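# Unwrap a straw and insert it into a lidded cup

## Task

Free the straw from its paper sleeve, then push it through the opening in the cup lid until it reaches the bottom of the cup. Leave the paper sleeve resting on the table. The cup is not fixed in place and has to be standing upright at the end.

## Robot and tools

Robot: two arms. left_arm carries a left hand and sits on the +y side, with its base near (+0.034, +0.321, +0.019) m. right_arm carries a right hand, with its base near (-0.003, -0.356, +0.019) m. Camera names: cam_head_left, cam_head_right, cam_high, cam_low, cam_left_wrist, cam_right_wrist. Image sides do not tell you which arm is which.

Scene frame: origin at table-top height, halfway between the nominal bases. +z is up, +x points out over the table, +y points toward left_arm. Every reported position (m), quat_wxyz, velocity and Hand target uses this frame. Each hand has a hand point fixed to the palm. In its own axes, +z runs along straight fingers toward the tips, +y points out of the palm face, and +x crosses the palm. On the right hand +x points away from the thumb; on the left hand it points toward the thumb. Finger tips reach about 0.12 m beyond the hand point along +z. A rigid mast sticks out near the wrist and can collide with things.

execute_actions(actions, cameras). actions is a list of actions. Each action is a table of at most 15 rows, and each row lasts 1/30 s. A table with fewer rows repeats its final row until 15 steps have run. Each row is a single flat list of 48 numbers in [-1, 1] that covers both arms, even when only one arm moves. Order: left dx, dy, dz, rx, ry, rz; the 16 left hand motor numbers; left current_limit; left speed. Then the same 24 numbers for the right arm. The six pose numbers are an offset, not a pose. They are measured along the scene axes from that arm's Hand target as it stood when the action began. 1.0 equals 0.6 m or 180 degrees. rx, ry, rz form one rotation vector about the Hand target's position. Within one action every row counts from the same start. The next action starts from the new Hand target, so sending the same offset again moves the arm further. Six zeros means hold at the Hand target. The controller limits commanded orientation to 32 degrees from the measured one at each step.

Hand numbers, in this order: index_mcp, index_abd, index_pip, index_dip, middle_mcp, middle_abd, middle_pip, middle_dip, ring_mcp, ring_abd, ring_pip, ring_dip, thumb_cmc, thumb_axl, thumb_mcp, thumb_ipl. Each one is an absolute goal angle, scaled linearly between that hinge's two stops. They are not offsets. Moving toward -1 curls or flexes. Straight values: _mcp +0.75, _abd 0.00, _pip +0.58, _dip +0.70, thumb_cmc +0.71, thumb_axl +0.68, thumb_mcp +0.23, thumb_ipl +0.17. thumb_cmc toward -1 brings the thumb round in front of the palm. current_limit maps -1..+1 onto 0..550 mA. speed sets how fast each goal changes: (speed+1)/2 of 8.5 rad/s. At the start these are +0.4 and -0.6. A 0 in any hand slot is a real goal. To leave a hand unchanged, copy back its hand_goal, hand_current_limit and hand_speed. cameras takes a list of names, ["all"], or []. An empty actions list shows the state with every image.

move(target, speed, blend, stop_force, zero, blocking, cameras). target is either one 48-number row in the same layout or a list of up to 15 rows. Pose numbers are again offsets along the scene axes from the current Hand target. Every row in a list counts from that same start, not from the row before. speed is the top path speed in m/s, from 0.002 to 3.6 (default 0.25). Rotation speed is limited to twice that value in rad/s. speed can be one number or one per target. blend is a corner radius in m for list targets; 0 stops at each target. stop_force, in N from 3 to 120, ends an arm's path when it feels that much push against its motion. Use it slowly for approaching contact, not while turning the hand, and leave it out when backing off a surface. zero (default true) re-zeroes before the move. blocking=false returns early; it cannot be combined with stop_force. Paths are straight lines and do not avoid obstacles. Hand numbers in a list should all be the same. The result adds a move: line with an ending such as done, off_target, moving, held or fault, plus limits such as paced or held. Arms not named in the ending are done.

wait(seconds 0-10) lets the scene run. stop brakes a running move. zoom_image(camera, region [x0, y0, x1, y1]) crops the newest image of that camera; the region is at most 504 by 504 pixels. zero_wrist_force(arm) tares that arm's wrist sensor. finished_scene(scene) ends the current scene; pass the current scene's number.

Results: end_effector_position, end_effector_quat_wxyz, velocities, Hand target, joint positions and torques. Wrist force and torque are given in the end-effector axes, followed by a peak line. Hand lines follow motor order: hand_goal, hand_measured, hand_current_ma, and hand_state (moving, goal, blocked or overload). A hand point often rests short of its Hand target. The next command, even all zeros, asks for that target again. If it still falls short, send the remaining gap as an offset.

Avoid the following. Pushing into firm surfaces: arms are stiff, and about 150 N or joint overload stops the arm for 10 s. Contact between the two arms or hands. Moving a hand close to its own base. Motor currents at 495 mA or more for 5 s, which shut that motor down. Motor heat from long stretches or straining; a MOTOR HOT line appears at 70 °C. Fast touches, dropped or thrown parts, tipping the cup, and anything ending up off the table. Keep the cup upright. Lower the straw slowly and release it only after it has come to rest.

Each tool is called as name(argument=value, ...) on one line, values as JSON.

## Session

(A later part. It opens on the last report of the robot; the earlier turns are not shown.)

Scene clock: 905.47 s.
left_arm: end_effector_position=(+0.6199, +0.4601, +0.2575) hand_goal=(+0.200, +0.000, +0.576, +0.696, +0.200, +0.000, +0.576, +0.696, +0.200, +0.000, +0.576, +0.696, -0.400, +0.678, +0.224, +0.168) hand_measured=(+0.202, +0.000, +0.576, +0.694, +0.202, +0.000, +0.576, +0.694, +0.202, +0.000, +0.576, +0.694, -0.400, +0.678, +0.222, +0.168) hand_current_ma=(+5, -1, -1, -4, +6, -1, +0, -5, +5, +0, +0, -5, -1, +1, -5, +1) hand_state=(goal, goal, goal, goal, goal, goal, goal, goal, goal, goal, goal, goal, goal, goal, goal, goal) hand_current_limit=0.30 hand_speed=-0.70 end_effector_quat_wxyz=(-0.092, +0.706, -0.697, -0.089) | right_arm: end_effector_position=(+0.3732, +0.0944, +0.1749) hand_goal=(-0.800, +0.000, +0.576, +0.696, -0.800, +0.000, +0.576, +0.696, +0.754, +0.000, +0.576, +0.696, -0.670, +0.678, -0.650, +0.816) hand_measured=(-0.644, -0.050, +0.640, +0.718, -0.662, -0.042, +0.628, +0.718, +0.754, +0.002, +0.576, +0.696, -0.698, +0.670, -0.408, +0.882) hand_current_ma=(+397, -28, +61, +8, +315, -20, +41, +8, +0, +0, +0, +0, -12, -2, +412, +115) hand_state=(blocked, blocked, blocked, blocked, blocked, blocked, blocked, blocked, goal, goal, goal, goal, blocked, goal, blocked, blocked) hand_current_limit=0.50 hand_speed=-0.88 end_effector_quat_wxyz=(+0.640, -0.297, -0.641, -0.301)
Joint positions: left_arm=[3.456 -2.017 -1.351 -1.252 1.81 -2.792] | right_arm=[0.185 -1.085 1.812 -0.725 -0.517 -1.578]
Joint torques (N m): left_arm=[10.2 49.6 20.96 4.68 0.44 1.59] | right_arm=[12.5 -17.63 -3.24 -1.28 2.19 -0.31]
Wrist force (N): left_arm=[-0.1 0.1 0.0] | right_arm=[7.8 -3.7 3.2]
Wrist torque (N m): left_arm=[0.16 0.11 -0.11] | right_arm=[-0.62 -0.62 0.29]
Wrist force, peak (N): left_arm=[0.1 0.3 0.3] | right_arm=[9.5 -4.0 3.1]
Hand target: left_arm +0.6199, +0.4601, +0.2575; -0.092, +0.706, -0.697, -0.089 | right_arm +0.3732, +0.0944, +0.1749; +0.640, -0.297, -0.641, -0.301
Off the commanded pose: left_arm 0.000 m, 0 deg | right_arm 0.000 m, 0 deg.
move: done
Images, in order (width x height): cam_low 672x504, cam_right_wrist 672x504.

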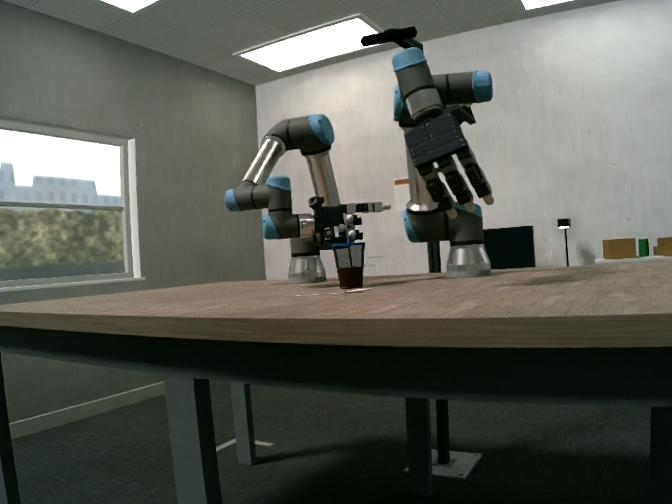

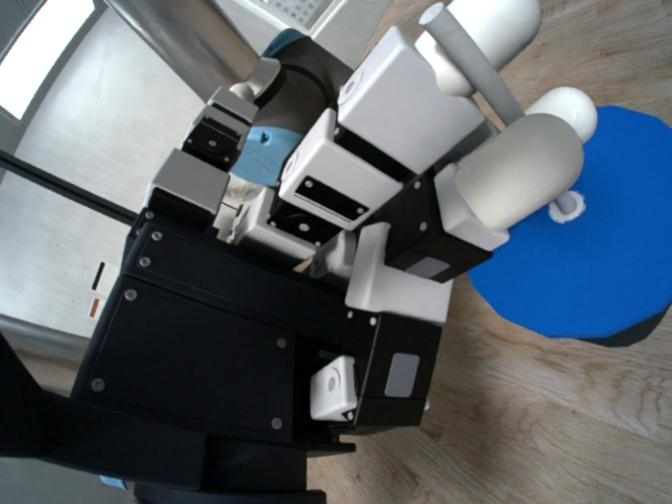

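move(target=[0,0,0,0,0,0,0.2,0,0.5766,0.6957,0.2,0,0.5766,0.6957,0.2,0,0.5766,0.6957,-0.4,0.678,0.2247,0.168,0.3,-0.7,0,0.001,-0.01,0,0,0,-0.80,0,0.5766,0.6957,-0.80,0,0.5766,0.6957,0.754,0,0.576,0.696,-0.67,0.678,-0.65,0.816,0.5,-0.88], speed=0.01, stop_force=4)

move(target=[0,0,0,0,0,0,0.2,0,0.5766,0.6957,0.2,0,0.5766,0.6957,0.2,0,0.5766,0.6957,-0.4,0.678,0.2247,0.168,0.3,-0.7,0,0,0,0,0,0,-0.47,0,0.5766,0.6957,-0.47,0,0.5766,0.6957,0.754,0,0.576,0.696,-0.67,0.678,-0.2,0.708,0.3,-0.9], cameras=["all"])

zoom_image(camera="cam_low", region=[300, 170, 400, 300])

zoom_image(camera="cam_high", region=[345, 200, 405, 300])

Scene clock: 912.90 s.
left_arm: end_effector_position=(+0.6199, +0.4601, +0.2575) hand_goal=(+0.200, +0.000, +0.576, +0.696, +0.200, +0.000, +0.576, +0.696, +0.200, +0.000, +0.576, +0.696, -0.400, +0.678, +0.224, +0.168) hand_measured=(+0.202, +0.000, +0.576, +0.694, +0.202, +0.000, +0.576, +0.694, +0.202, +0.000, +0.576, +0.694, -0.400, +0.678, +0.222, +0.168) hand_current_ma=(+5, -1, -1, -4, +6, -1, +0, -5, +5, +0, +0, -5, -1, +1, -5, +1) hand_state=(goal, goal, goal, goal, goal, goal, goal, goal, goal, goal, goal, goal, goal, goal, goal, goal) hand_current_limit=0.30 hand_speed=-0.70 end_effector_quat_wxyz=(-0.092, +0.706, -0.697, -0.089) | right_arm: end_effector_position=(+0.3732, +0.0950, +0.1689) hand_goal=(-0.800, +0.000, +0.576, +0.696, -0.800, +0.000, +0.576, +0.696, +0.754, +0.000, +0.576, +0.696, -0.670, +0.678, -0.650, +0.816) hand_measured=(-0.644, -0.050, +0.640, +0.718, -0.662, -0.042, +0.628, +0.718, +0.754, +0.002, +0.576, +0.696, -0.698, +0.670, -0.408, +0.882) hand_current_ma=(+397, -28, +61, +8, +315, -20, +41, +8, +0, +0, +0, +0, -13, -2, +413, +115) hand_state=(blocked, blocked, blocked, blocked, blocked, blocked, blocked, blocked, goal, goal, goal, goal, blocked, goal, blocked, blocked) hand_current_limit=0.50 hand_speed=-0.88 end_effector_quat_wxyz=(+0.640, -0.297, -0.641, -0.301)
Joint positions: left_arm=[3.456 -2.017 -1.351 -1.252 1.81 -2.792] | right_arm=[0.186 -1.075 1.816 -0.738 -0.516 -1.578]
Joint torques (N m): left_arm=[8.69 50.21 21.21 4.76 0.18 1.57] | right_arm=[13.02 -17.23 -2.57 -1.33 2.33 0.13]
Wrist force (N): left_arm=[0.1 0.0 0.1] | right_arm=[9.7 -4.1 2.8]
Wrist torque (N m): left_arm=[0.14 0.08 -0.09] | right_arm=[-0.61 -0.71 0.21]
Wrist force, peak (N): left_arm=[0.2 0.4 0.1] | right_arm=[10.0 -4.0 2.7]
Hand target: left_arm +0.6199, +0.4601, +0.2575; -0.092, +0.706, -0.697, -0.089 | right_arm +0.3732, +0.0950, +0.1689; +0.640, -0.297, -0.641, -0.301
Off the commanded pose: left_arm 0.000 m, 0 deg | right_arm 0.000 m, 0 deg.
move: done

Scene clock: 914.37 s.
left_arm: end_effector_position=(+0.6199, +0.4601, +0.2575) hand_goal=(+0.200, +0.000, +0.576, +0.696, +0.200, +0.000, +0.576, +0.696, +0.200, +0.000, +0.576, +0.696, -0.400, +0.678, +0.224, +0.168) hand_measured=(+0.202, +0.000, +0.576, +0.694, +0.202, +0.000, +0.576, +0.694, +0.202, +0.000, +0.576, +0.694, -0.400, +0.678, +0.222, +0.168) hand_current_ma=(+5, -1, -1, -4, +6, -1, +0, -5, +5, +0, +0, -5, -1, +1, -5, +1) hand_state=(goal, goal, goal, goal, goal, goal, goal, goal, goal, goal, goal, goal, goal, goal, goal, goal) hand_current_limit=0.30 hand_speed=-0.70 end_effector_quat_wxyz=(-0.092, +0.706, -0.697, -0.089) | right_arm: end_effector_position=(+0.3732, +0.0950, +0.1689) hand_goal=(-0.470, +0.000, +0.576, +0.696, -0.470, +0.000, +0.576, +0.696, +0.754, +0.000, +0.576, +0.696, -0.670, +0.678, -0.200, +0.708) hand_measured=(-0.480, -0.006, +0.578, +0.698, -0.472, +0.002, +0.578, +0.698, +0.754, +0.002, +0.576, +0.696, -0.664, +0.678, -0.202, +0.710) hand_current_ma=(-2, +0, +0, +0, +0, +0, +0, +0, +0, +0, +0, +0, +0, +0, +0, +0) hand_state=(goal, goal, goal, goal, goal, goal, goal, goal, goal, goal, goal, goal, goal, goal, goal, goal) hand_current_limit=0.30 hand_speed=-0.90 end_effector_quat_wxyz=(+0.640, -0.297, -0.641, -0.301)
Joint positions: left_arm=[3.456 -2.017 -1.351 -1.252 1.81 -2.792] | right_arm=[0.186 -1.075 1.816 -0.738 -0.516 -1.578]
Joint torques (N m): left_arm=[9.63 49.56 20.74 4.61 0.48 1.28] | right_arm=[12.6 -26.89 -7.49 0 0.28 -0.19]
Wrist force (N): left_arm=[0.2 0.1 0.1] | right_arm=[2.7 -0.8 1.9]
Wrist torque (N m): left_arm=[0.15 0.07 -0.08] | right_arm=[-0.39 -0.36 0.38]
Wrist force, peak (N): left_arm=[0.2 0.4 0.0] | right_arm=[10.0 -3.9 3.0]
Hand target: left_arm +0.6199, +0.4601, +0.2575; -0.092, +0.706, -0.697, -0.089 | right_arm +0.3732, +0.0950, +0.1689; +0.640, -0.297, -0.641, -0.301
Off the commanded pose: left_arm 0.000 m, 0 deg | right_arm 0.000 m, 0 deg.
move: done

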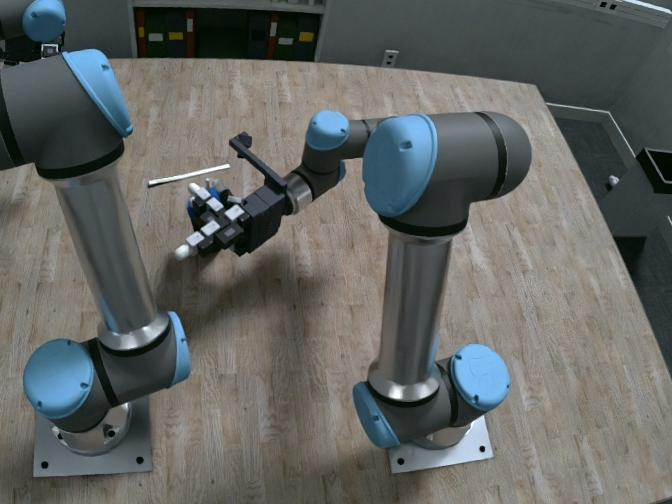

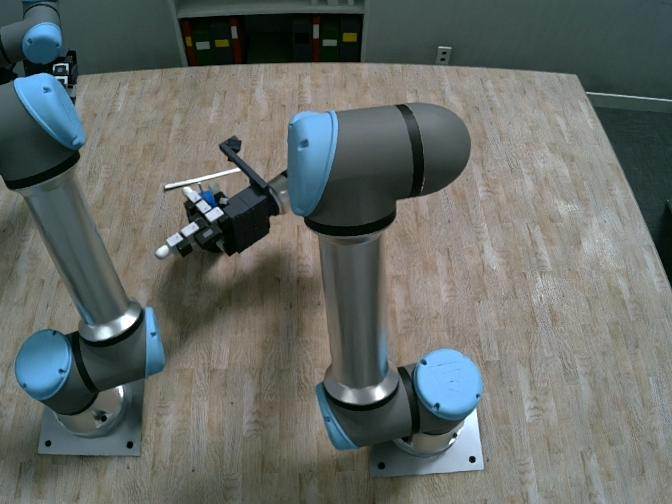

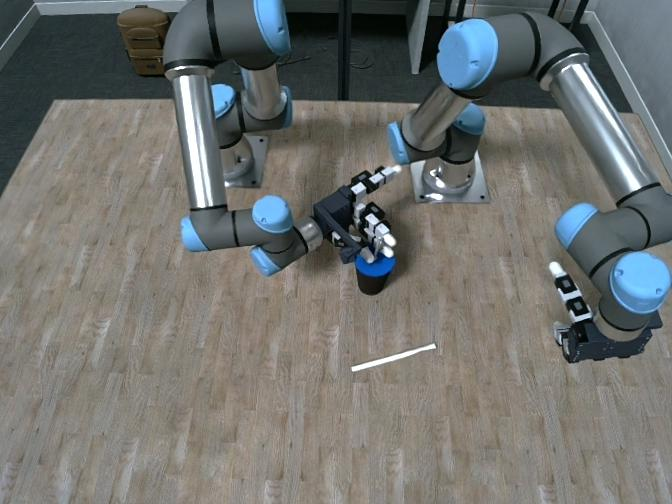

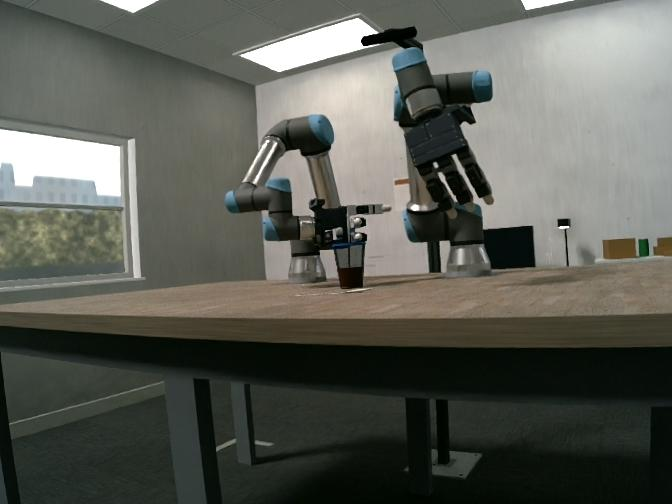

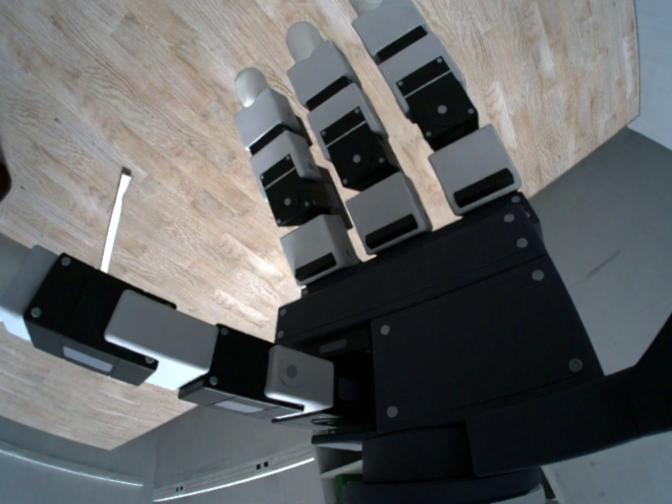

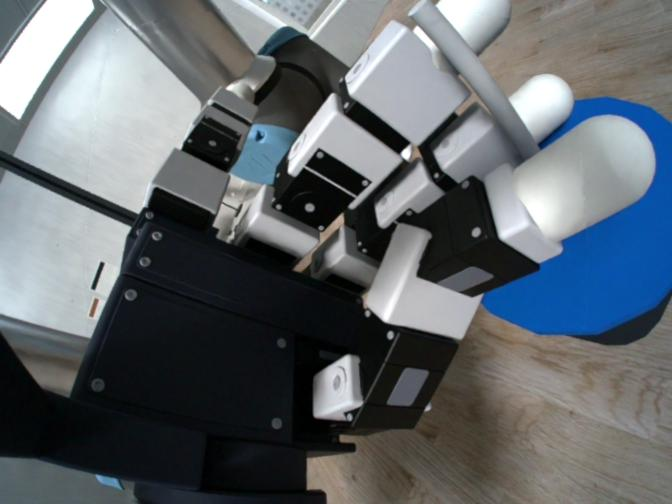

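Scaled by 3.877 from the camera's 672x504 image, which has a finer 960x720 frame.

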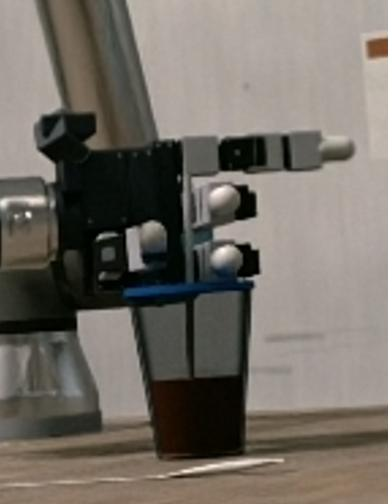

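Scaled by 5.040 from the camera's 672x504 image, which has a finer 960x720 frame.

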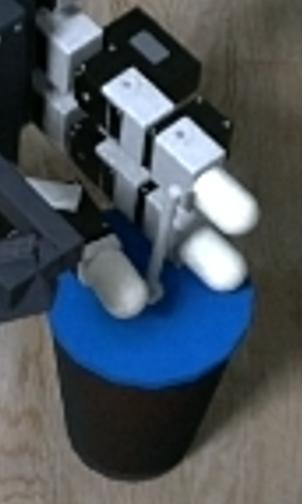

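move(target=[[0,0,0,0,0,0,0.2,0,0.5766,0.6957,0.2,0,0.5766,0.6957,0.2,0,0.5766,0.6957,-0.4,0.678,0.2247,0.168,0.3,-0.7,0,0,0,0,0,0,-0.42,0,0.5766,0.6957,-0.42,0,0.5766,0.6957,0.754,0,0.576,0.696,-0.67,0.678,-0.2,0.708,0.3,-0.9],[0,0,0,0,0,0,0.2,0,0.5766,0.6957,0.2,0,0.5766,0.6957,0.2,0,0.5766,0.6957,-0.4,0.678,0.2247,0.168,0.3,-0.7,0,0,0.037,0,0,0,-0.42,0,0.5766,0.6957,-0.42,0,0.5766,0.6957,0.754,0,0.576,0.696,-0.67,0.678,-0.2,0.708,0.3,-0.9]], speed=0.03, cameras=["all"])

zoom_image(camera="cam_low", region=[300, 170, 400, 300])

zoom_image(camera="cam_high", region=[345, 200, 405, 300])

Scene clock: 925.77 s.
left_arm: end_effector_position=(+0.6199, +0.4601, +0.2575) hand_goal=(+0.200, +0.000, +0.576, +0.696, +0.200, +0.000, +0.576, +0.696, +0.200, +0.000, +0.576, +0.696, -0.400, +0.678, +0.224, +0.168) hand_measured=(+0.202, +0.000, +0.576, +0.694, +0.202, +0.000, +0.576, +0.694, +0.202, +0.000, +0.576, +0.694, -0.400, +0.678, +0.222, +0.168) hand_current_ma=(+5, -1, -1, -4, +6, -1, +0, -5, +5, +0, +0, -5, -1, +1, -5, +1) hand_state=(goal, goal, goal, goal, goal, goal, goal, goal, goal, goal, goal, goal, goal, goal, goal, goal) hand_current_limit=0.30 hand_speed=-0.70 end_effector_quat_wxyz=(-0.092, +0.706, -0.697, -0.089) | right_arm: end_effector_position=(+0.3732, +0.0950, +0.1909) hand_goal=(-0.420, +0.000, +0.576, +0.696, -0.420, +0.000, +0.576, +0.696, +0.754, +0.000, +0.576, +0.696, -0.670, +0.678, -0.200, +0.708) hand_measured=(-0.422, +0.002, +0.578, +0.698, -0.422, +0.002, +0.578, +0.698, +0.754, +0.002, +0.576, +0.696, -0.664, +0.678, -0.202, +0.710) hand_current_ma=(+0, +0, +0, +0, +0, +0, +0, +0, +0, +0, +0, +0, +0, +0, +0, +0) hand_state=(goal, goal, goal, goal, goal, goal, goal, goal, goal, goal, goal, goal, goal, goal, goal, goal) hand_current_limit=0.30 hand_speed=-0.90 end_effector_quat_wxyz=(+0.640, -0.297, -0.641, -0.301)
Joint positions: left_arm=[3.456 -2.017 -1.351 -1.252 1.81 -2.792] | right_arm=[0.186 -1.11 1.799 -0.687 -0.516 -1.578]
Joint torques (N m): left_arm=[9.86 51.91 20.25 4.84 0.36 1.24] | right_arm=[9.84 -45.45 -26.69 3.06 1.66 -1.87]
Wrist force (N): left_arm=[0.0 0.3 0.2] | right_arm=[1.7 -1.0 2.3]
Wrist torque (N m): left_arm=[0.18 0.09 -0.10] | right_arm=[-0.46 -0.36 0.33]
Wrist force, peak (N): left_arm=[0.1 0.4 0.1] | right_arm=[3.2 -0.8 2.1]
Hand target: left_arm +0.6199, +0.4601, +0.2575; -0.092, +0.706, -0.697, -0.089 | right_arm +0.3732, +0.0950, +0.1911; +0.640, -0.297, -0.641, -0.301
Off the commanded pose: left_arm 0.000 m, 0 deg | right_arm 0.000 m, 0 deg.
move: done

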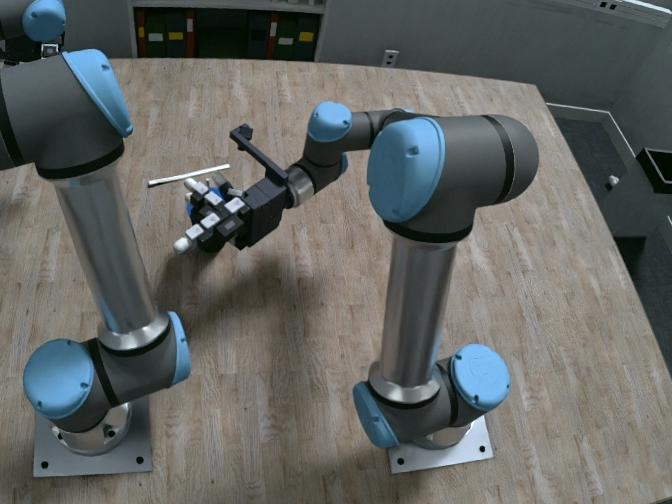

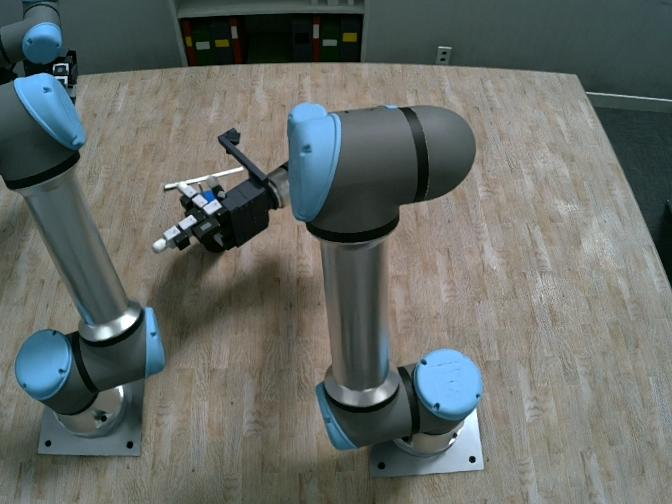

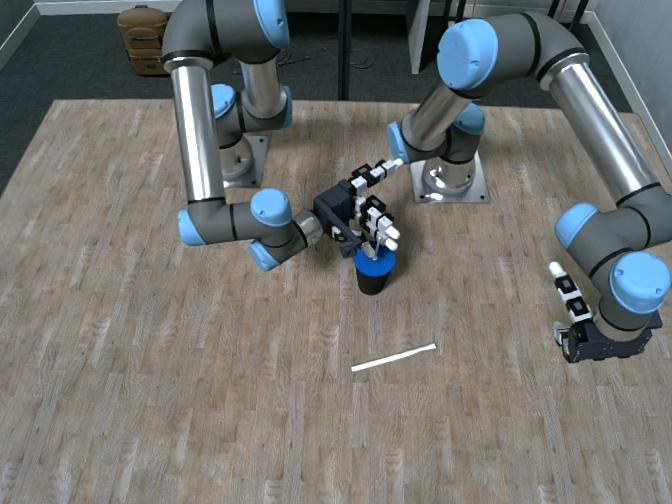

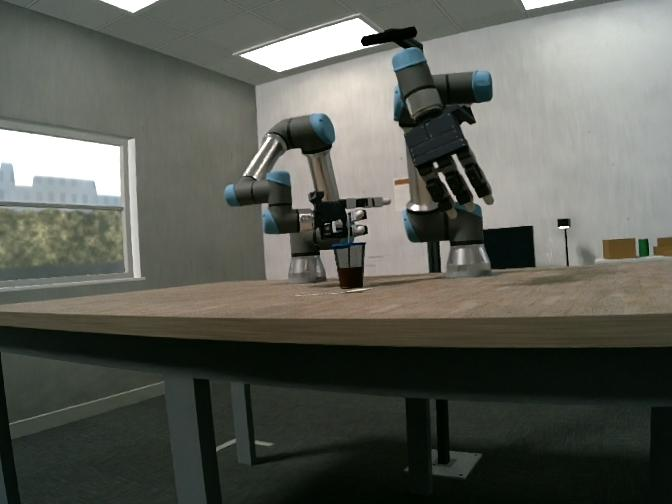

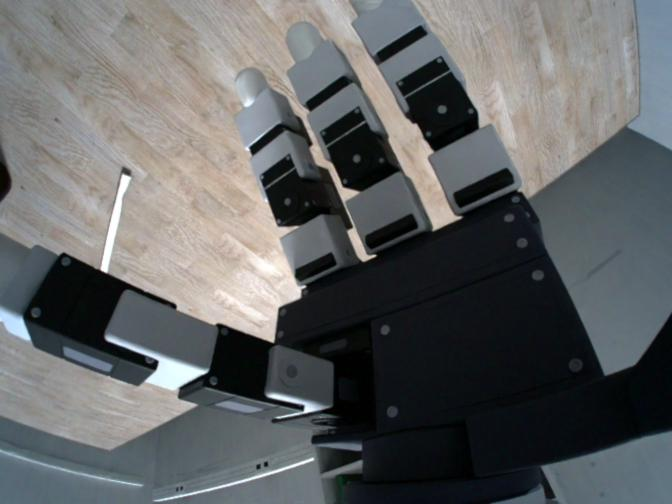

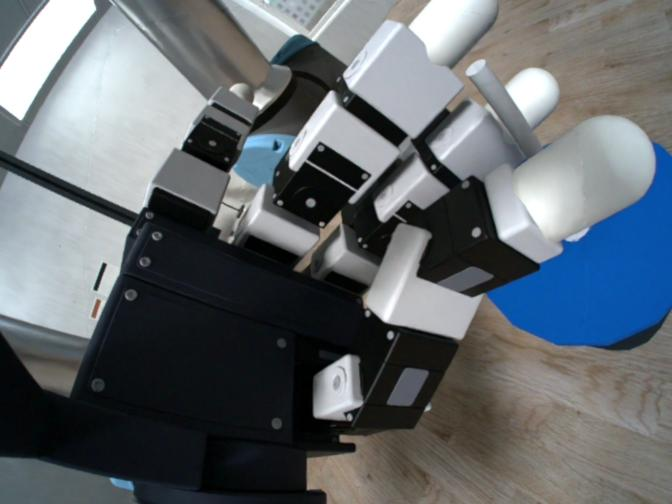

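Scaled by 3.877 from the camera's 672x504 image, which has a finer 960x720 frame.

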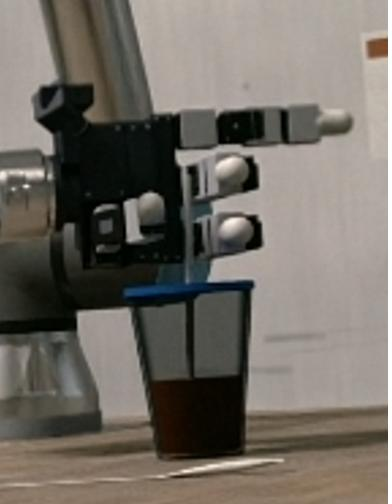

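Scaled by 5.040 from the camera's 672x504 image, which has a finer 960x720 frame.

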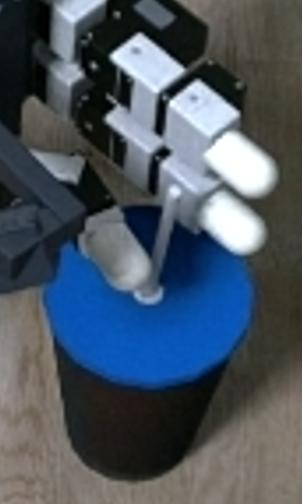

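move(target=[0,0,0,0,0,0,0.2,0,0.5766,0.6957,0.2,0,0.5766,0.6957,0.2,0,0.5766,0.6957,-0.4,0.678,0.2247,0.168,0.3,-0.7,0,0,0,0,0,0,-0.80,0,0.5766,0.6957,-0.80,0,0.5766,0.6957,0.754,0,0.576,0.696,-0.67,0.678,-0.65,0.816,0.5,-0.88])

move(target=[0,0,0,0,0,0,0.2,0,0.5766,0.6957,0.2,0,0.5766,0.6957,0.2,0,0.5766,0.6957,-0.4,0.678,0.2247,0.168,0.3,-0.7,0,0,-0.036,0,0,0,-0.80,0,0.5766,0.6957,-0.80,0,0.5766,0.6957,0.754,0,0.576,0.696,-0.67,0.678,-0.65,0.816,0.5,-0.88], speed=0.01, stop_force=7, cameras=["cam_high","cam_low","cam_right_wrist"])

zoom_image(camera="cam_low", region=[300, 170, 400, 300])

zoom_image(camera="cam_high", region=[345, 200, 405, 300])

Scene clock: 933.97 s.
left_arm: end_effector_position=(+0.6199, +0.4601, +0.2575) hand_goal=(+0.200, +0.000, +0.576, +0.696, +0.200, +0.000, +0.576, +0.696, +0.200, +0.000, +0.576, +0.696, -0.400, +0.678, +0.224, +0.168) hand_measured=(+0.202, +0.000, +0.576, +0.694, +0.202, +0.000, +0.576, +0.694, +0.202, +0.000, +0.576, +0.694, -0.400, +0.678, +0.222, +0.168) hand_current_ma=(+5, -1, -1, -4, +6, -1, +0, -5, +5, +0, +0, -5, -1, +1, -5, +1) hand_state=(goal, goal, goal, goal, goal, goal, goal, goal, goal, goal, goal, goal, goal, goal, goal, goal) hand_current_limit=0.30 hand_speed=-0.70 end_effector_quat_wxyz=(-0.092, +0.706, -0.697, -0.089) | right_arm: end_effector_position=(+0.3732, +0.0950, +0.1911) hand_goal=(-0.800, +0.000, +0.576, +0.696, -0.800, +0.000, +0.576, +0.696, +0.754, +0.000, +0.576, +0.696, -0.670, +0.678, -0.650, +0.816) hand_measured=(-0.650, -0.004, +0.622, +0.712, -0.652, -0.004, +0.616, +0.710, +0.754, +0.002, +0.576, +0.696, -0.668, +0.678, -0.376, +0.864) hand_current_ma=(+362, +0, +30, +4, +360, +0, +24, +3, +0, +0, +0, +0, +0, +0, +412, +63) hand_state=(blocked, goal, blocked, goal, blocked, goal, blocked, goal, goal, goal, goal, goal, goal, goal, blocked, blocked) hand_current_limit=0.50 hand_speed=-0.88 end_effector_quat_wxyz=(+0.640, -0.297, -0.641, -0.301)
Joint positions: left_arm=[3.456 -2.017 -1.351 -1.252 1.81 -2.792] | right_arm=[0.186 -1.11 1.799 -0.687 -0.516 -1.578]
Joint torques (N m): left_arm=[10.26 50.31 20.44 4.97 0.3 1.41] | right_arm=[-11.6 -44.3 -24.3 2.97 1.38 -1.03]
Wrist force (N): left_arm=[0.2 0.0 0.0] | right_arm=[3.4 -0.7 3.1]
Wrist torque (N m): left_arm=[0.15 0.07 -0.08] | right_arm=[-0.40 -0.40 0.27]
Wrist force, peak (N): left_arm=[-0.1 0.3 0.3] | right_arm=[3.7 -0.6 3.5]
Hand target: left_arm +0.6199, +0.4601, +0.2575; -0.092, +0.706, -0.697, -0.089 | right_arm +0.3732, +0.0950, +0.1911; +0.640, -0.297, -0.641, -0.301
Off the commanded pose: left_arm 0.000 m, 0 deg | right_arm 0.000 m, 0 deg.
move: done

Scene clock: 935.80 s.
left_arm: end_effector_position=(+0.6199, +0.4601, +0.2575) hand_goal=(+0.200, +0.000, +0.576, +0.696, +0.200, +0.000, +0.576, +0.696, +0.200, +0.000, +0.576, +0.696, -0.400, +0.678, +0.224, +0.168) hand_measured=(+0.202, +0.000, +0.576, +0.694, +0.202, +0.000, +0.576, +0.694, +0.202, +0.000, +0.576, +0.694, -0.400, +0.678, +0.222, +0.168) hand_current_ma=(+5, -1, -1, -4, +6, -1, +0, -5, +5, +0, +0, -5, -1, +1, -5, +1) hand_state=(goal, goal, goal, goal, goal, goal, goal, goal, goal, goal, goal, goal, goal, goal, goal, goal) hand_current_limit=0.30 hand_speed=-0.70 end_effector_quat_wxyz=(-0.092, +0.706, -0.697, -0.089) | right_arm: end_effector_position=(+0.3732, +0.0950, +0.1853) hand_goal=(-0.800, +0.000, +0.576, +0.696, -0.800, +0.000, +0.576, +0.696, +0.754, +0.000, +0.576, +0.696, -0.670, +0.678, -0.650, +0.816) hand_measured=(-0.652, -0.042, +0.622, +0.712, -0.652, -0.046, +0.618, +0.710, +0.754, +0.002, +0.576, +0.696, -0.704, +0.670, -0.376, +0.864) hand_current_ma=(+359, -20, +31, +4, +357, -24, +26, +3, +0, +0, +0, +0, -18, -2, +412, +63) hand_state=(blocked, blocked, blocked, goal, blocked, blocked, blocked, goal, goal, goal, goal, goal, blocked, goal, blocked, blocked) hand_current_limit=0.50 hand_speed=-0.88 end_effector_quat_wxyz=(+0.640, -0.297, -0.641, -0.301)
Joint positions: left_arm=[3.456 -2.017 -1.351 -1.252 1.81 -2.792] | right_arm=[0.186 -1.101 1.804 -0.7 -0.516 -1.578]
Joint torques (N m): left_arm=[9.39 51.38 18.7 4.88 0.43 1.48] | right_arm=[-11.54 -43.96 -24.43 3.16 0.91 -0.03]
Wrist force (N): left_arm=[0.0 0.3 0.2] | right_arm=[6.5 -0.6 3.7]
Wrist torque (N m): left_arm=[0.17 0.09 -0.10] | right_arm=[-0.40 -0.57 0.23]
Wrist force, peak (N): left_arm=[0.0 0.3 0.2] | right_arm=[10.6 0.1 3.9]
Hand target: left_arm +0.6199, +0.4601, +0.2575; -0.092, +0.706, -0.697, -0.089 | right_arm +0.3732, +0.0950, +0.1853; +0.640, -0.297, -0.641, -0.301 (not the last commanded pose)
Off the commanded pose: left_arm 0.000 m, 0 deg | right_arm 0.016 m, 0 deg.
move: contact (right_arm)
Images, in order (width x height): cam_high 672x504, cam_low 672x504, cam_right_wrist 672x504.

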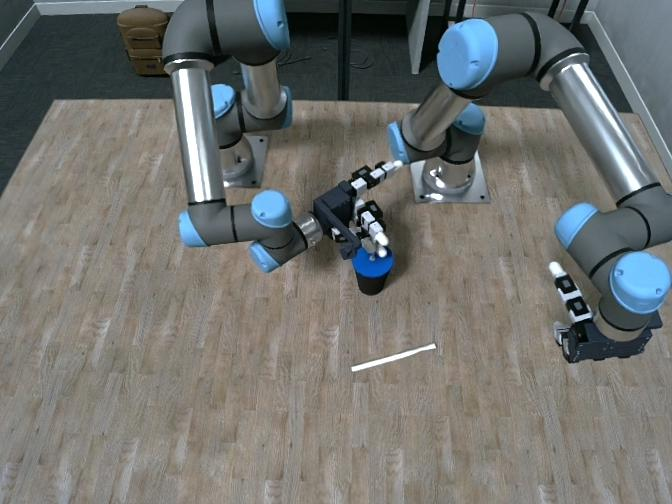

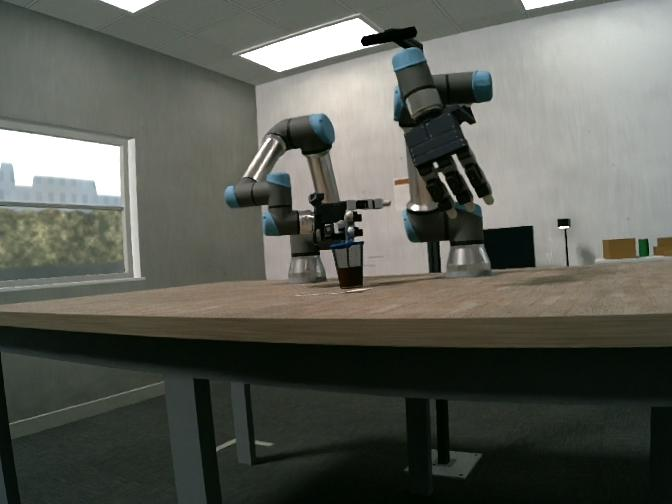

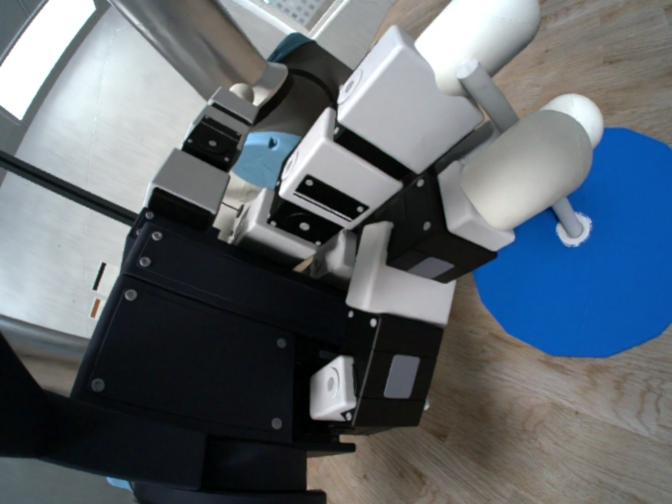

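Scaled by 3.877 from the camera's 672x504 image, which has a finer 960x720 frame.

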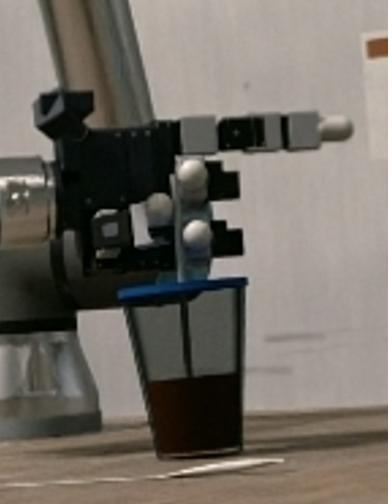

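Scaled by 5.040 from the camera's 672x504 image, which has a finer 960x720 frame.

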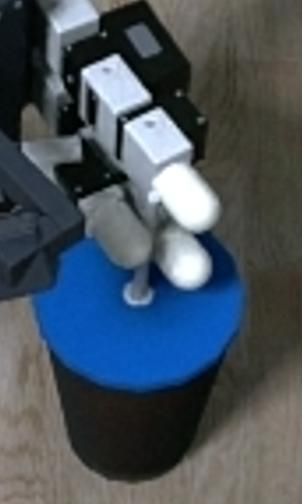

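move(target=[0,0,0,0,0,0,0.2,0,0.5766,0.6957,0.2,0,0.5766,0.6957,0.2,0,0.5766,0.6957,-0.4,0.678,0.2247,0.168,0.3,-0.7,-0.002,0.012,0.003,0,0,0,-0.80,0,0.5766,0.6957,-0.80,0,0.5766,0.6957,0.754,0,0.576,0.696,-0.67,0.678,-0.65,0.816,0.5,-0.88], speed=0.01, cameras=["cam_high","cam_low","cam_right_wrist"])

zoom_image(camera="cam_low", region=[300, 170, 400, 300])

zoom_image(camera="cam_high", region=[345, 200, 405, 300])

Scene clock: 940.70 s.
left_arm: end_effector_position=(+0.6199, +0.4601, +0.2575) hand_goal=(+0.200, +0.000, +0.576, +0.696, +0.200, +0.000, +0.576, +0.696, +0.200, +0.000, +0.576, +0.696, -0.400, +0.678, +0.224, +0.168) hand_measured=(+0.202, +0.000, +0.576, +0.694, +0.202, +0.000, +0.576, +0.694, +0.202, +0.000, +0.576, +0.694, -0.400, +0.678, +0.222, +0.168) hand_current_ma=(+5, -1, -1, -4, +6, -1, +0, -5, +5, +0, +0, -5, -1, +1, -5, +1) hand_state=(goal, goal, goal, goal, goal, goal, goal, goal, goal, goal, goal, goal, goal, goal, goal, goal) hand_current_limit=0.30 hand_speed=-0.70 end_effector_quat_wxyz=(-0.092, +0.706, -0.697, -0.089) | right_arm: end_effector_position=(+0.3720, +0.1020, +0.1870) hand_goal=(-0.800, +0.000, +0.576, +0.696, -0.800, +0.000, +0.576, +0.696, +0.754, +0.000, +0.576, +0.696, -0.670, +0.678, -0.650, +0.816) hand_measured=(-0.656, -0.008, +0.622, +0.712, -0.652, -0.012, +0.624, +0.714, +0.754, +0.002, +0.576, +0.696, -0.688, +0.672, -0.380, +0.868) hand_current_ma=(+335, -1, +31, +4, +357, -2, +35, +5, +0, +0, +0, +0, -5, -1, +412, +72) hand_state=(blocked, goal, blocked, goal, blocked, goal, blocked, goal, goal, goal, goal, goal, goal, goal, blocked, blocked) hand_current_limit=0.50 hand_speed=-0.88 end_effector_quat_wxyz=(+0.640, -0.297, -0.641, -0.301)
Joint positions: left_arm=[3.456 -2.017 -1.351 -1.252 1.81 -2.792] | right_arm=[0.2 -1.1 1.796 -0.694 -0.501 -1.578]
Joint torques (N m): left_arm=[8.45 50.6 18.68 4.8 0.52 1.33] | right_arm=[13.41 -19.2 -25.46 3.02 2 -1.12]
Wrist force (N): left_arm=[0.1 0.1 0.1] | right_arm=[3.6 -1.6 3.4]
Wrist torque (N m): left_arm=[0.15 0.07 -0.09] | right_arm=[-0.49 -0.45 0.38]
Wrist force, peak (N): left_arm=[0.1 0.5 0.1] | right_arm=[6.8 -0.4 3.9]
Hand target: left_arm +0.6199, +0.4601, +0.2575; -0.092, +0.706, -0.697, -0.089 | right_arm +0.3720, +0.1022, +0.1871; +0.640, -0.297, -0.641, -0.301
Off the commanded pose: left_arm 0.000 m, 0 deg | right_arm 0.000 m, 0 deg.
move: done
Images, in order (width x height): cam_high 672x504, cam_low 672x504, cam_right_wrist 672x504.

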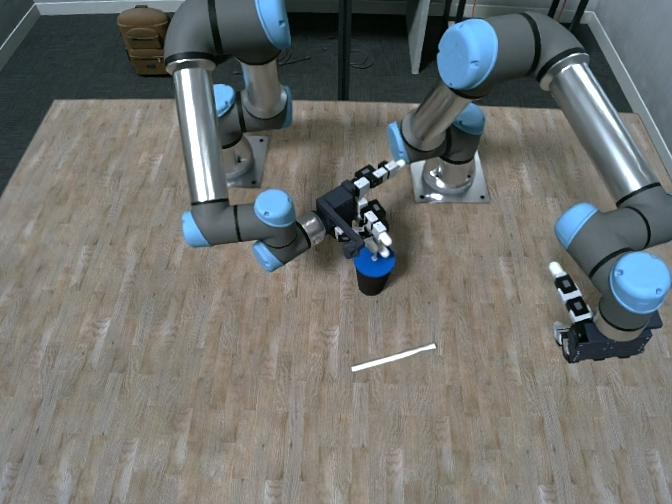

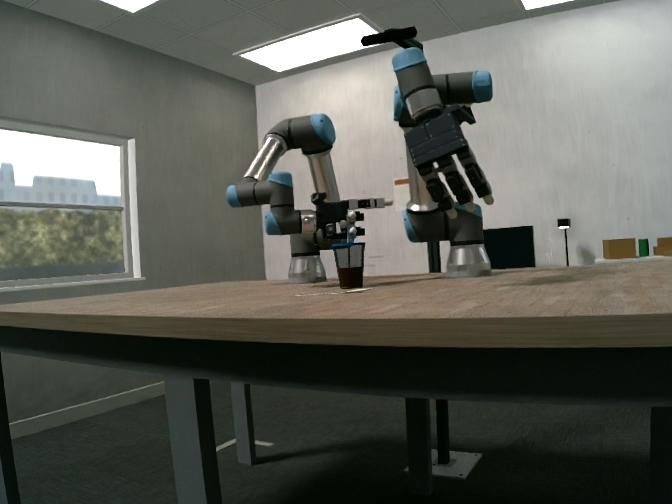

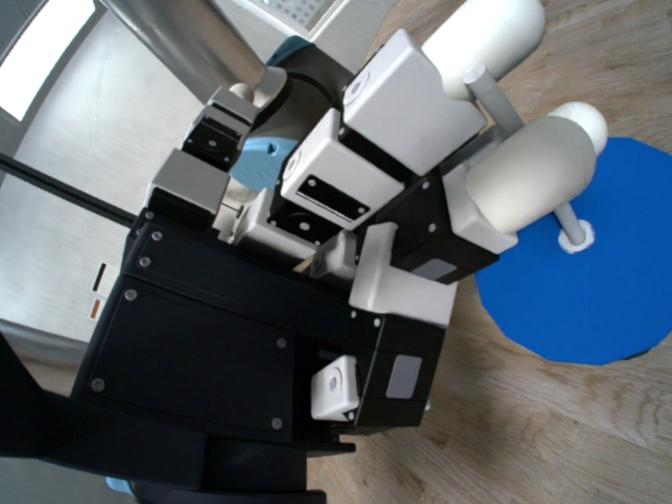

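Scaled by 3.877 from the camera's 672x504 image, which has a finer 960x720 frame.

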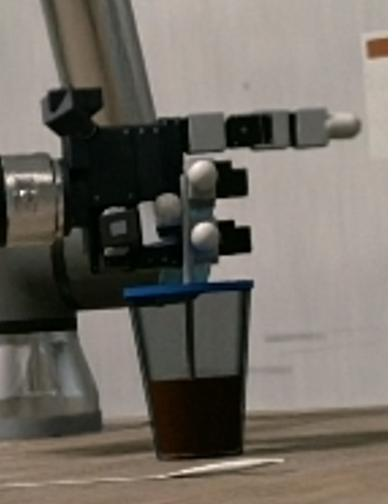

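Scaled by 5.040 from the camera's 672x504 image, which has a finer 960x720 frame.

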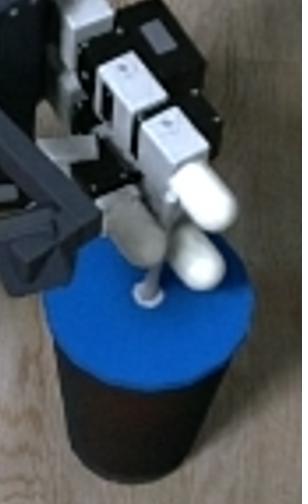

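move(target=[0,0,0,0,0,0,0.2,0,0.5766,0.6957,0.2,0,0.5766,0.6957,0.2,0,0.5766,0.6957,-0.4,0.678,0.2247,0.168,0.3,-0.7,0,-0.001,-0.03,0,0,0,-0.80,0,0.5766,0.6957,-0.80,0,0.5766,0.6957,0.754,0,0.576,0.696,-0.67,0.678,-0.65,0.816,0.5,-0.88], speed=0.01, stop_force=7, cameras=["cam_high","cam_low","cam_right_wrist"])

zoom_image(camera="cam_low", region=[300, 170, 400, 300])

zoom_image(camera="cam_high", region=[345, 200, 405, 300])

Scene clock: 946.03 s.
left_arm: end_effector_position=(+0.6199, +0.4601, +0.2575) hand_goal=(+0.200, +0.000, +0.576, +0.696, +0.200, +0.000, +0.576, +0.696, +0.200, +0.000, +0.576, +0.696, -0.400, +0.678, +0.224, +0.168) hand_measured=(+0.202, +0.000, +0.576, +0.694, +0.202, +0.000, +0.576, +0.694, +0.202, +0.000, +0.576, +0.694, -0.400, +0.678, +0.222, +0.168) hand_current_ma=(+5, -1, -1, -4, +6, -1, +0, -5, +5, +0, +0, -5, -1, +1, -5, +1) hand_state=(goal, goal, goal, goal, goal, goal, goal, goal, goal, goal, goal, goal, goal, goal, goal, goal) hand_current_limit=0.30 hand_speed=-0.70 end_effector_quat_wxyz=(-0.092, +0.706, -0.697, -0.089) | right_arm: end_effector_position=(+0.3719, +0.1022, +0.1843) hand_goal=(-0.800, +0.000, +0.576, +0.696, -0.800, +0.000, +0.576, +0.696, +0.754, +0.000, +0.576, +0.696, -0.670, +0.678, -0.650, +0.816) hand_measured=(-0.658, -0.038, +0.622, +0.712, -0.652, -0.042, +0.624, +0.714, +0.754, +0.002, +0.576, +0.696, -0.704, +0.670, -0.380, +0.870) hand_current_ma=(+330, -16, +31, +4, +357, -21, +35, +5, +0, +0, +0, +0, -19, -2, +413, +76) hand_state=(blocked, blocked, blocked, goal, blocked, blocked, blocked, goal, goal, goal, goal, goal, blocked, goal, blocked, blocked) hand_current_limit=0.50 hand_speed=-0.88 end_effector_quat_wxyz=(+0.640, -0.297, -0.641, -0.301)
Joint positions: left_arm=[3.456 -2.017 -1.351 -1.252 1.81 -2.792] | right_arm=[0.201 -1.096 1.798 -0.7 -0.501 -1.578]
Joint torques (N m): left_arm=[7.89 49.68 18.99 4.8 0.42 1.32] | right_arm=[-9.57 -44.81 -24.39 3.12 1.62 -0.12]
Wrist force (N): left_arm=[0.0 0.2 0.0] | right_arm=[6.3 -0.5 3.6]
Wrist torque (N m): left_arm=[0.18 0.09 -0.10] | right_arm=[-0.35 -0.57 0.26]
Wrist force, peak (N): left_arm=[-0.3 0.3 0.1] | right_arm=[10.1 -1.4 4.1]
Hand target: left_arm +0.6199, +0.4601, +0.2575; -0.092, +0.706, -0.697, -0.089 | right_arm +0.3719, +0.1022, +0.1843; +0.640, -0.297, -0.641, -0.301 (not the last commanded pose)
Off the commanded pose: left_arm 0.000 m, 0 deg | right_arm 0.015 m, 0 deg.
move: contact (right_arm)
Images, in order (width x height): cam_high 672x504, cam_low 672x504, cam_right_wrist 672x504.

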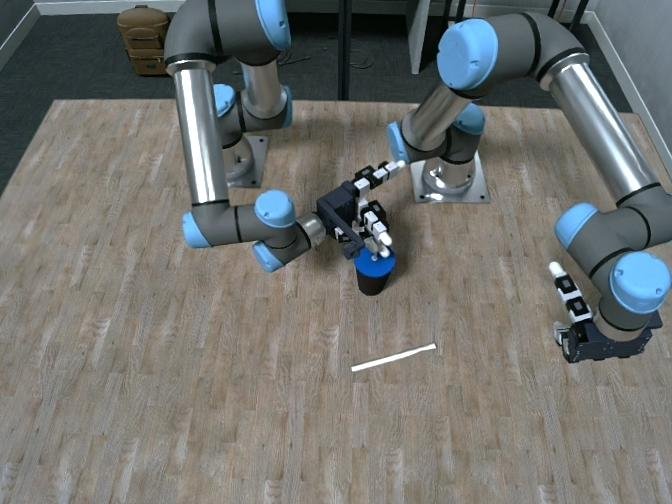

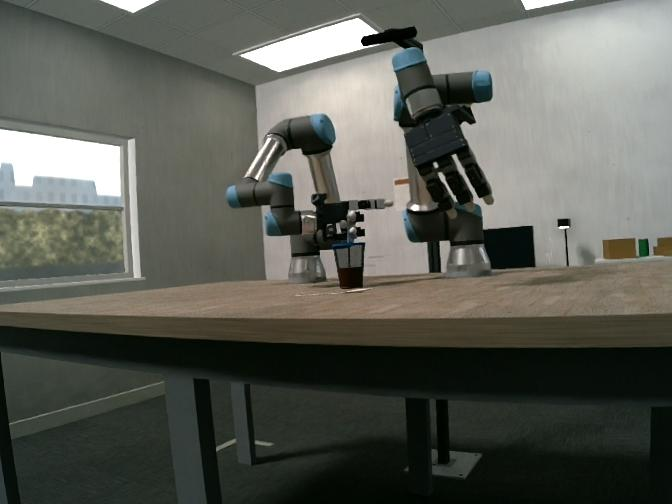

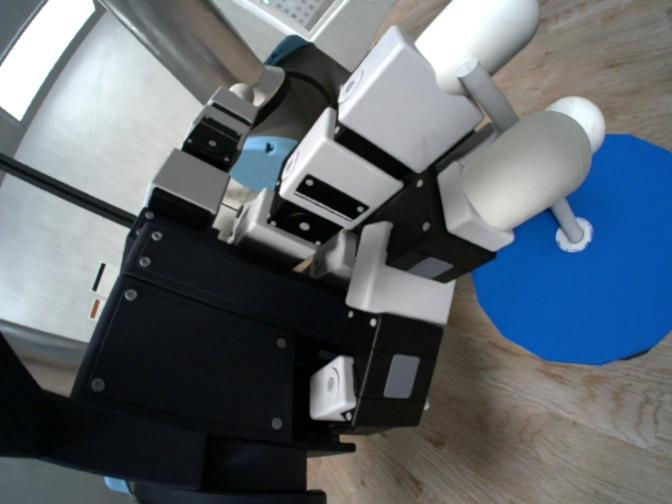

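Scaled by 3.877 from the camera's 672x504 image, which has a finer 960x720 frame.

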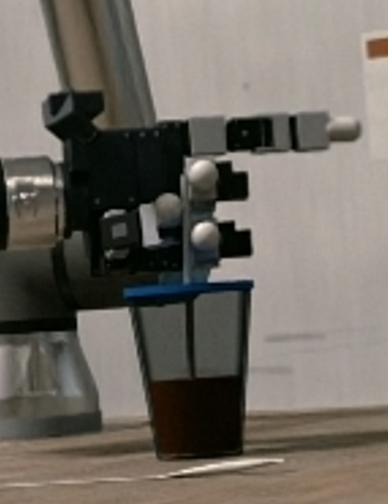

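Scaled by 5.040 from the camera's 672x504 image, which has a finer 960x720 frame.

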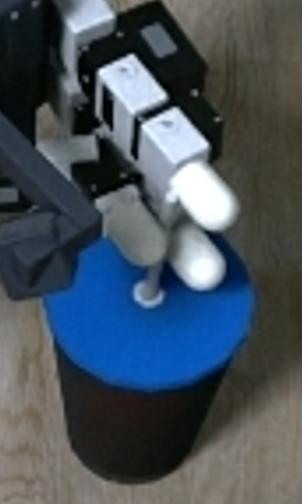

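move(target=[0,0,0,0,0,0,0.2,0,0.5766,0.6957,0.2,0,0.5766,0.6957,0.2,0,0.5766,0.6957,-0.4,0.678,0.2247,0.168,0.3,-0.7,0,0,-0.025,0,0,0,-0.80,0,0.5766,0.6957,-0.80,0,0.5766,0.6957,0.754,0,0.576,0.696,-0.67,0.678,-0.65,0.816,0.5,-0.88], speed=0.01, stop_force=9, cameras=["cam_high","cam_low","cam_right_wrist"])

zoom_image(camera="cam_low", region=[300, 170, 400, 300])

zoom_image(camera="cam_high", region=[345, 200, 405, 300])

Scene clock: 961.03 s.
left_arm: end_effector_position=(+0.6199, +0.4601, +0.2575) hand_goal=(+0.200, +0.000, +0.576, +0.696, +0.200, +0.000, +0.576, +0.696, +0.200, +0.000, +0.576, +0.696, -0.400, +0.678, +0.224, +0.168) hand_measured=(+0.202, +0.000, +0.576, +0.694, +0.202, +0.000, +0.576, +0.694, +0.202, +0.000, +0.576, +0.694, -0.400, +0.678, +0.222, +0.168) hand_current_ma=(+5, -1, -1, -4, +6, -1, +0, -5, +5, +0, +0, -5, -1, +1, -5, +1) hand_state=(goal, goal, goal, goal, goal, goal, goal, goal, goal, goal, goal, goal, goal, goal, goal, goal) hand_current_limit=0.30 hand_speed=-0.70 end_effector_quat_wxyz=(-0.092, +0.706, -0.697, -0.089) | right_arm: end_effector_position=(+0.3719, +0.1022, +0.1693) hand_goal=(-0.800, +0.000, +0.576, +0.696, -0.800, +0.000, +0.576, +0.696, +0.754, +0.000, +0.576, +0.696, -0.670, +0.678, -0.650, +0.816) hand_measured=(-0.660, -0.042, +0.622, +0.712, -0.652, -0.050, +0.624, +0.714, +0.754, +0.002, +0.576, +0.696, -0.760, +0.654, -0.382, +0.870) hand_current_ma=(+321, -20, +31, +4, +354, -29, +35, +5, +0, +0, +0, +0, -124, -14, +413, +76) hand_state=(blocked, blocked, blocked, goal, blocked, blocked, blocked, goal, goal, goal, goal, goal, blocked, blocked, blocked, blocked) hand_current_limit=0.50 hand_speed=-0.88 end_effector_quat_wxyz=(+0.640, -0.297, -0.641, -0.301)
Joint positions: left_arm=[3.456 -2.017 -1.351 -1.252 1.81 -2.792] | right_arm=[0.201 -1.072 1.809 -0.735 -0.501 -1.578]
Joint torques (N m): left_arm=[8.85 49.62 18.32 4.64 0.25 1.53] | right_arm=[-4.71 -15.11 -0.53 -0.87 0.78 2.39]
Wrist force (N): left_arm=[-0.1 0.2 0.0] | right_arm=[13.5 -0.2 3.5]
Wrist torque (N m): left_arm=[0.17 0.10 -0.10] | right_arm=[-0.33 -0.90 0.02]
Wrist force, peak (N): left_arm=[0.0 0.4 0.1] | right_arm=[13.7 -0.6 3.8]
Hand target: left_arm +0.6199, +0.4601, +0.2575; -0.092, +0.706, -0.697, -0.089 | right_arm +0.3719, +0.1022, +0.1693; +0.640, -0.297, -0.641, -0.301
Off the commanded pose: left_arm 0.000 m, 0 deg | right_arm 0.000 m, 0 deg.
move: done
Images, in order (width x height): cam_high 672x504, cam_low 672x504, cam_right_wrist 672x504.

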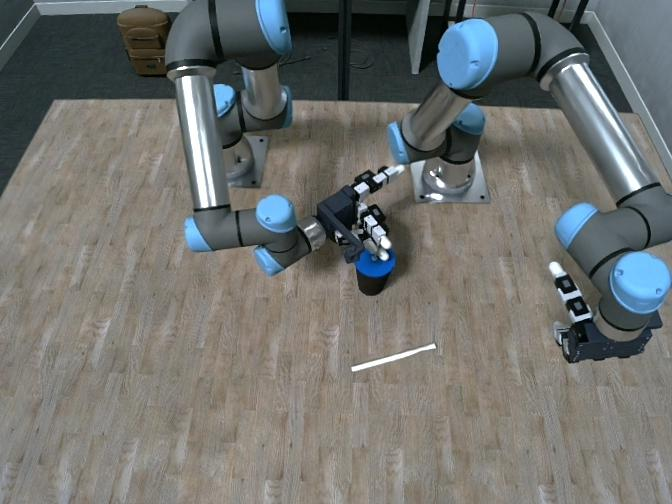

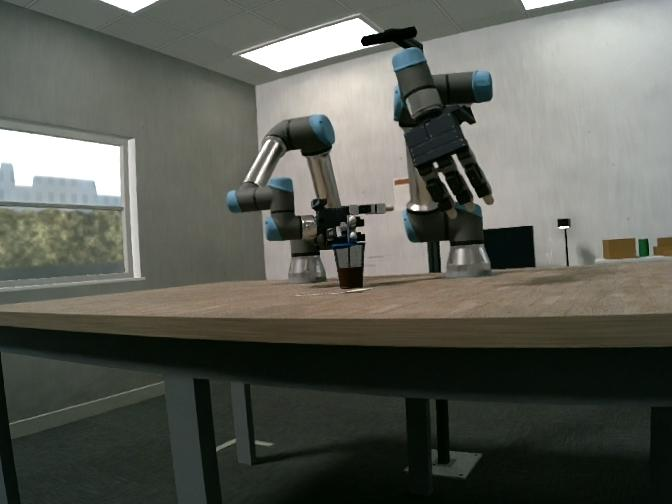

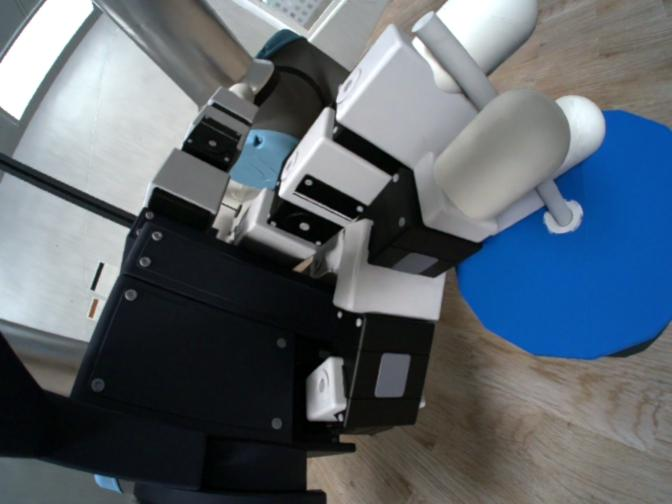

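Scaled by 3.877 from the camera's 672x504 image, which has a finer 960x720 frame.

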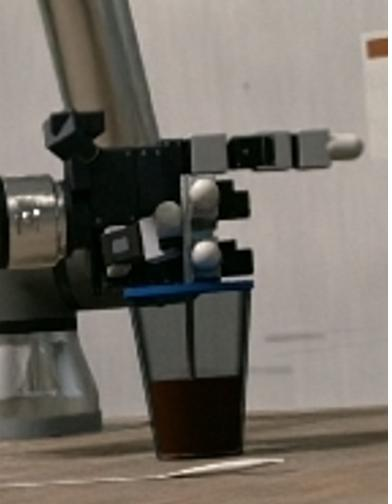

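Scaled by 5.040 from the camera's 672x504 image, which has a finer 960x720 frame.

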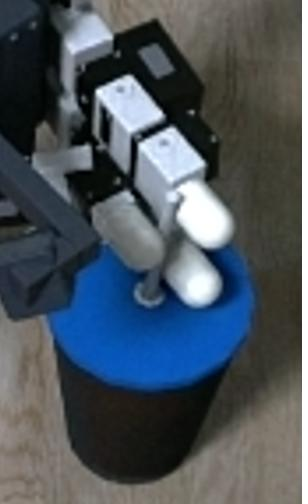

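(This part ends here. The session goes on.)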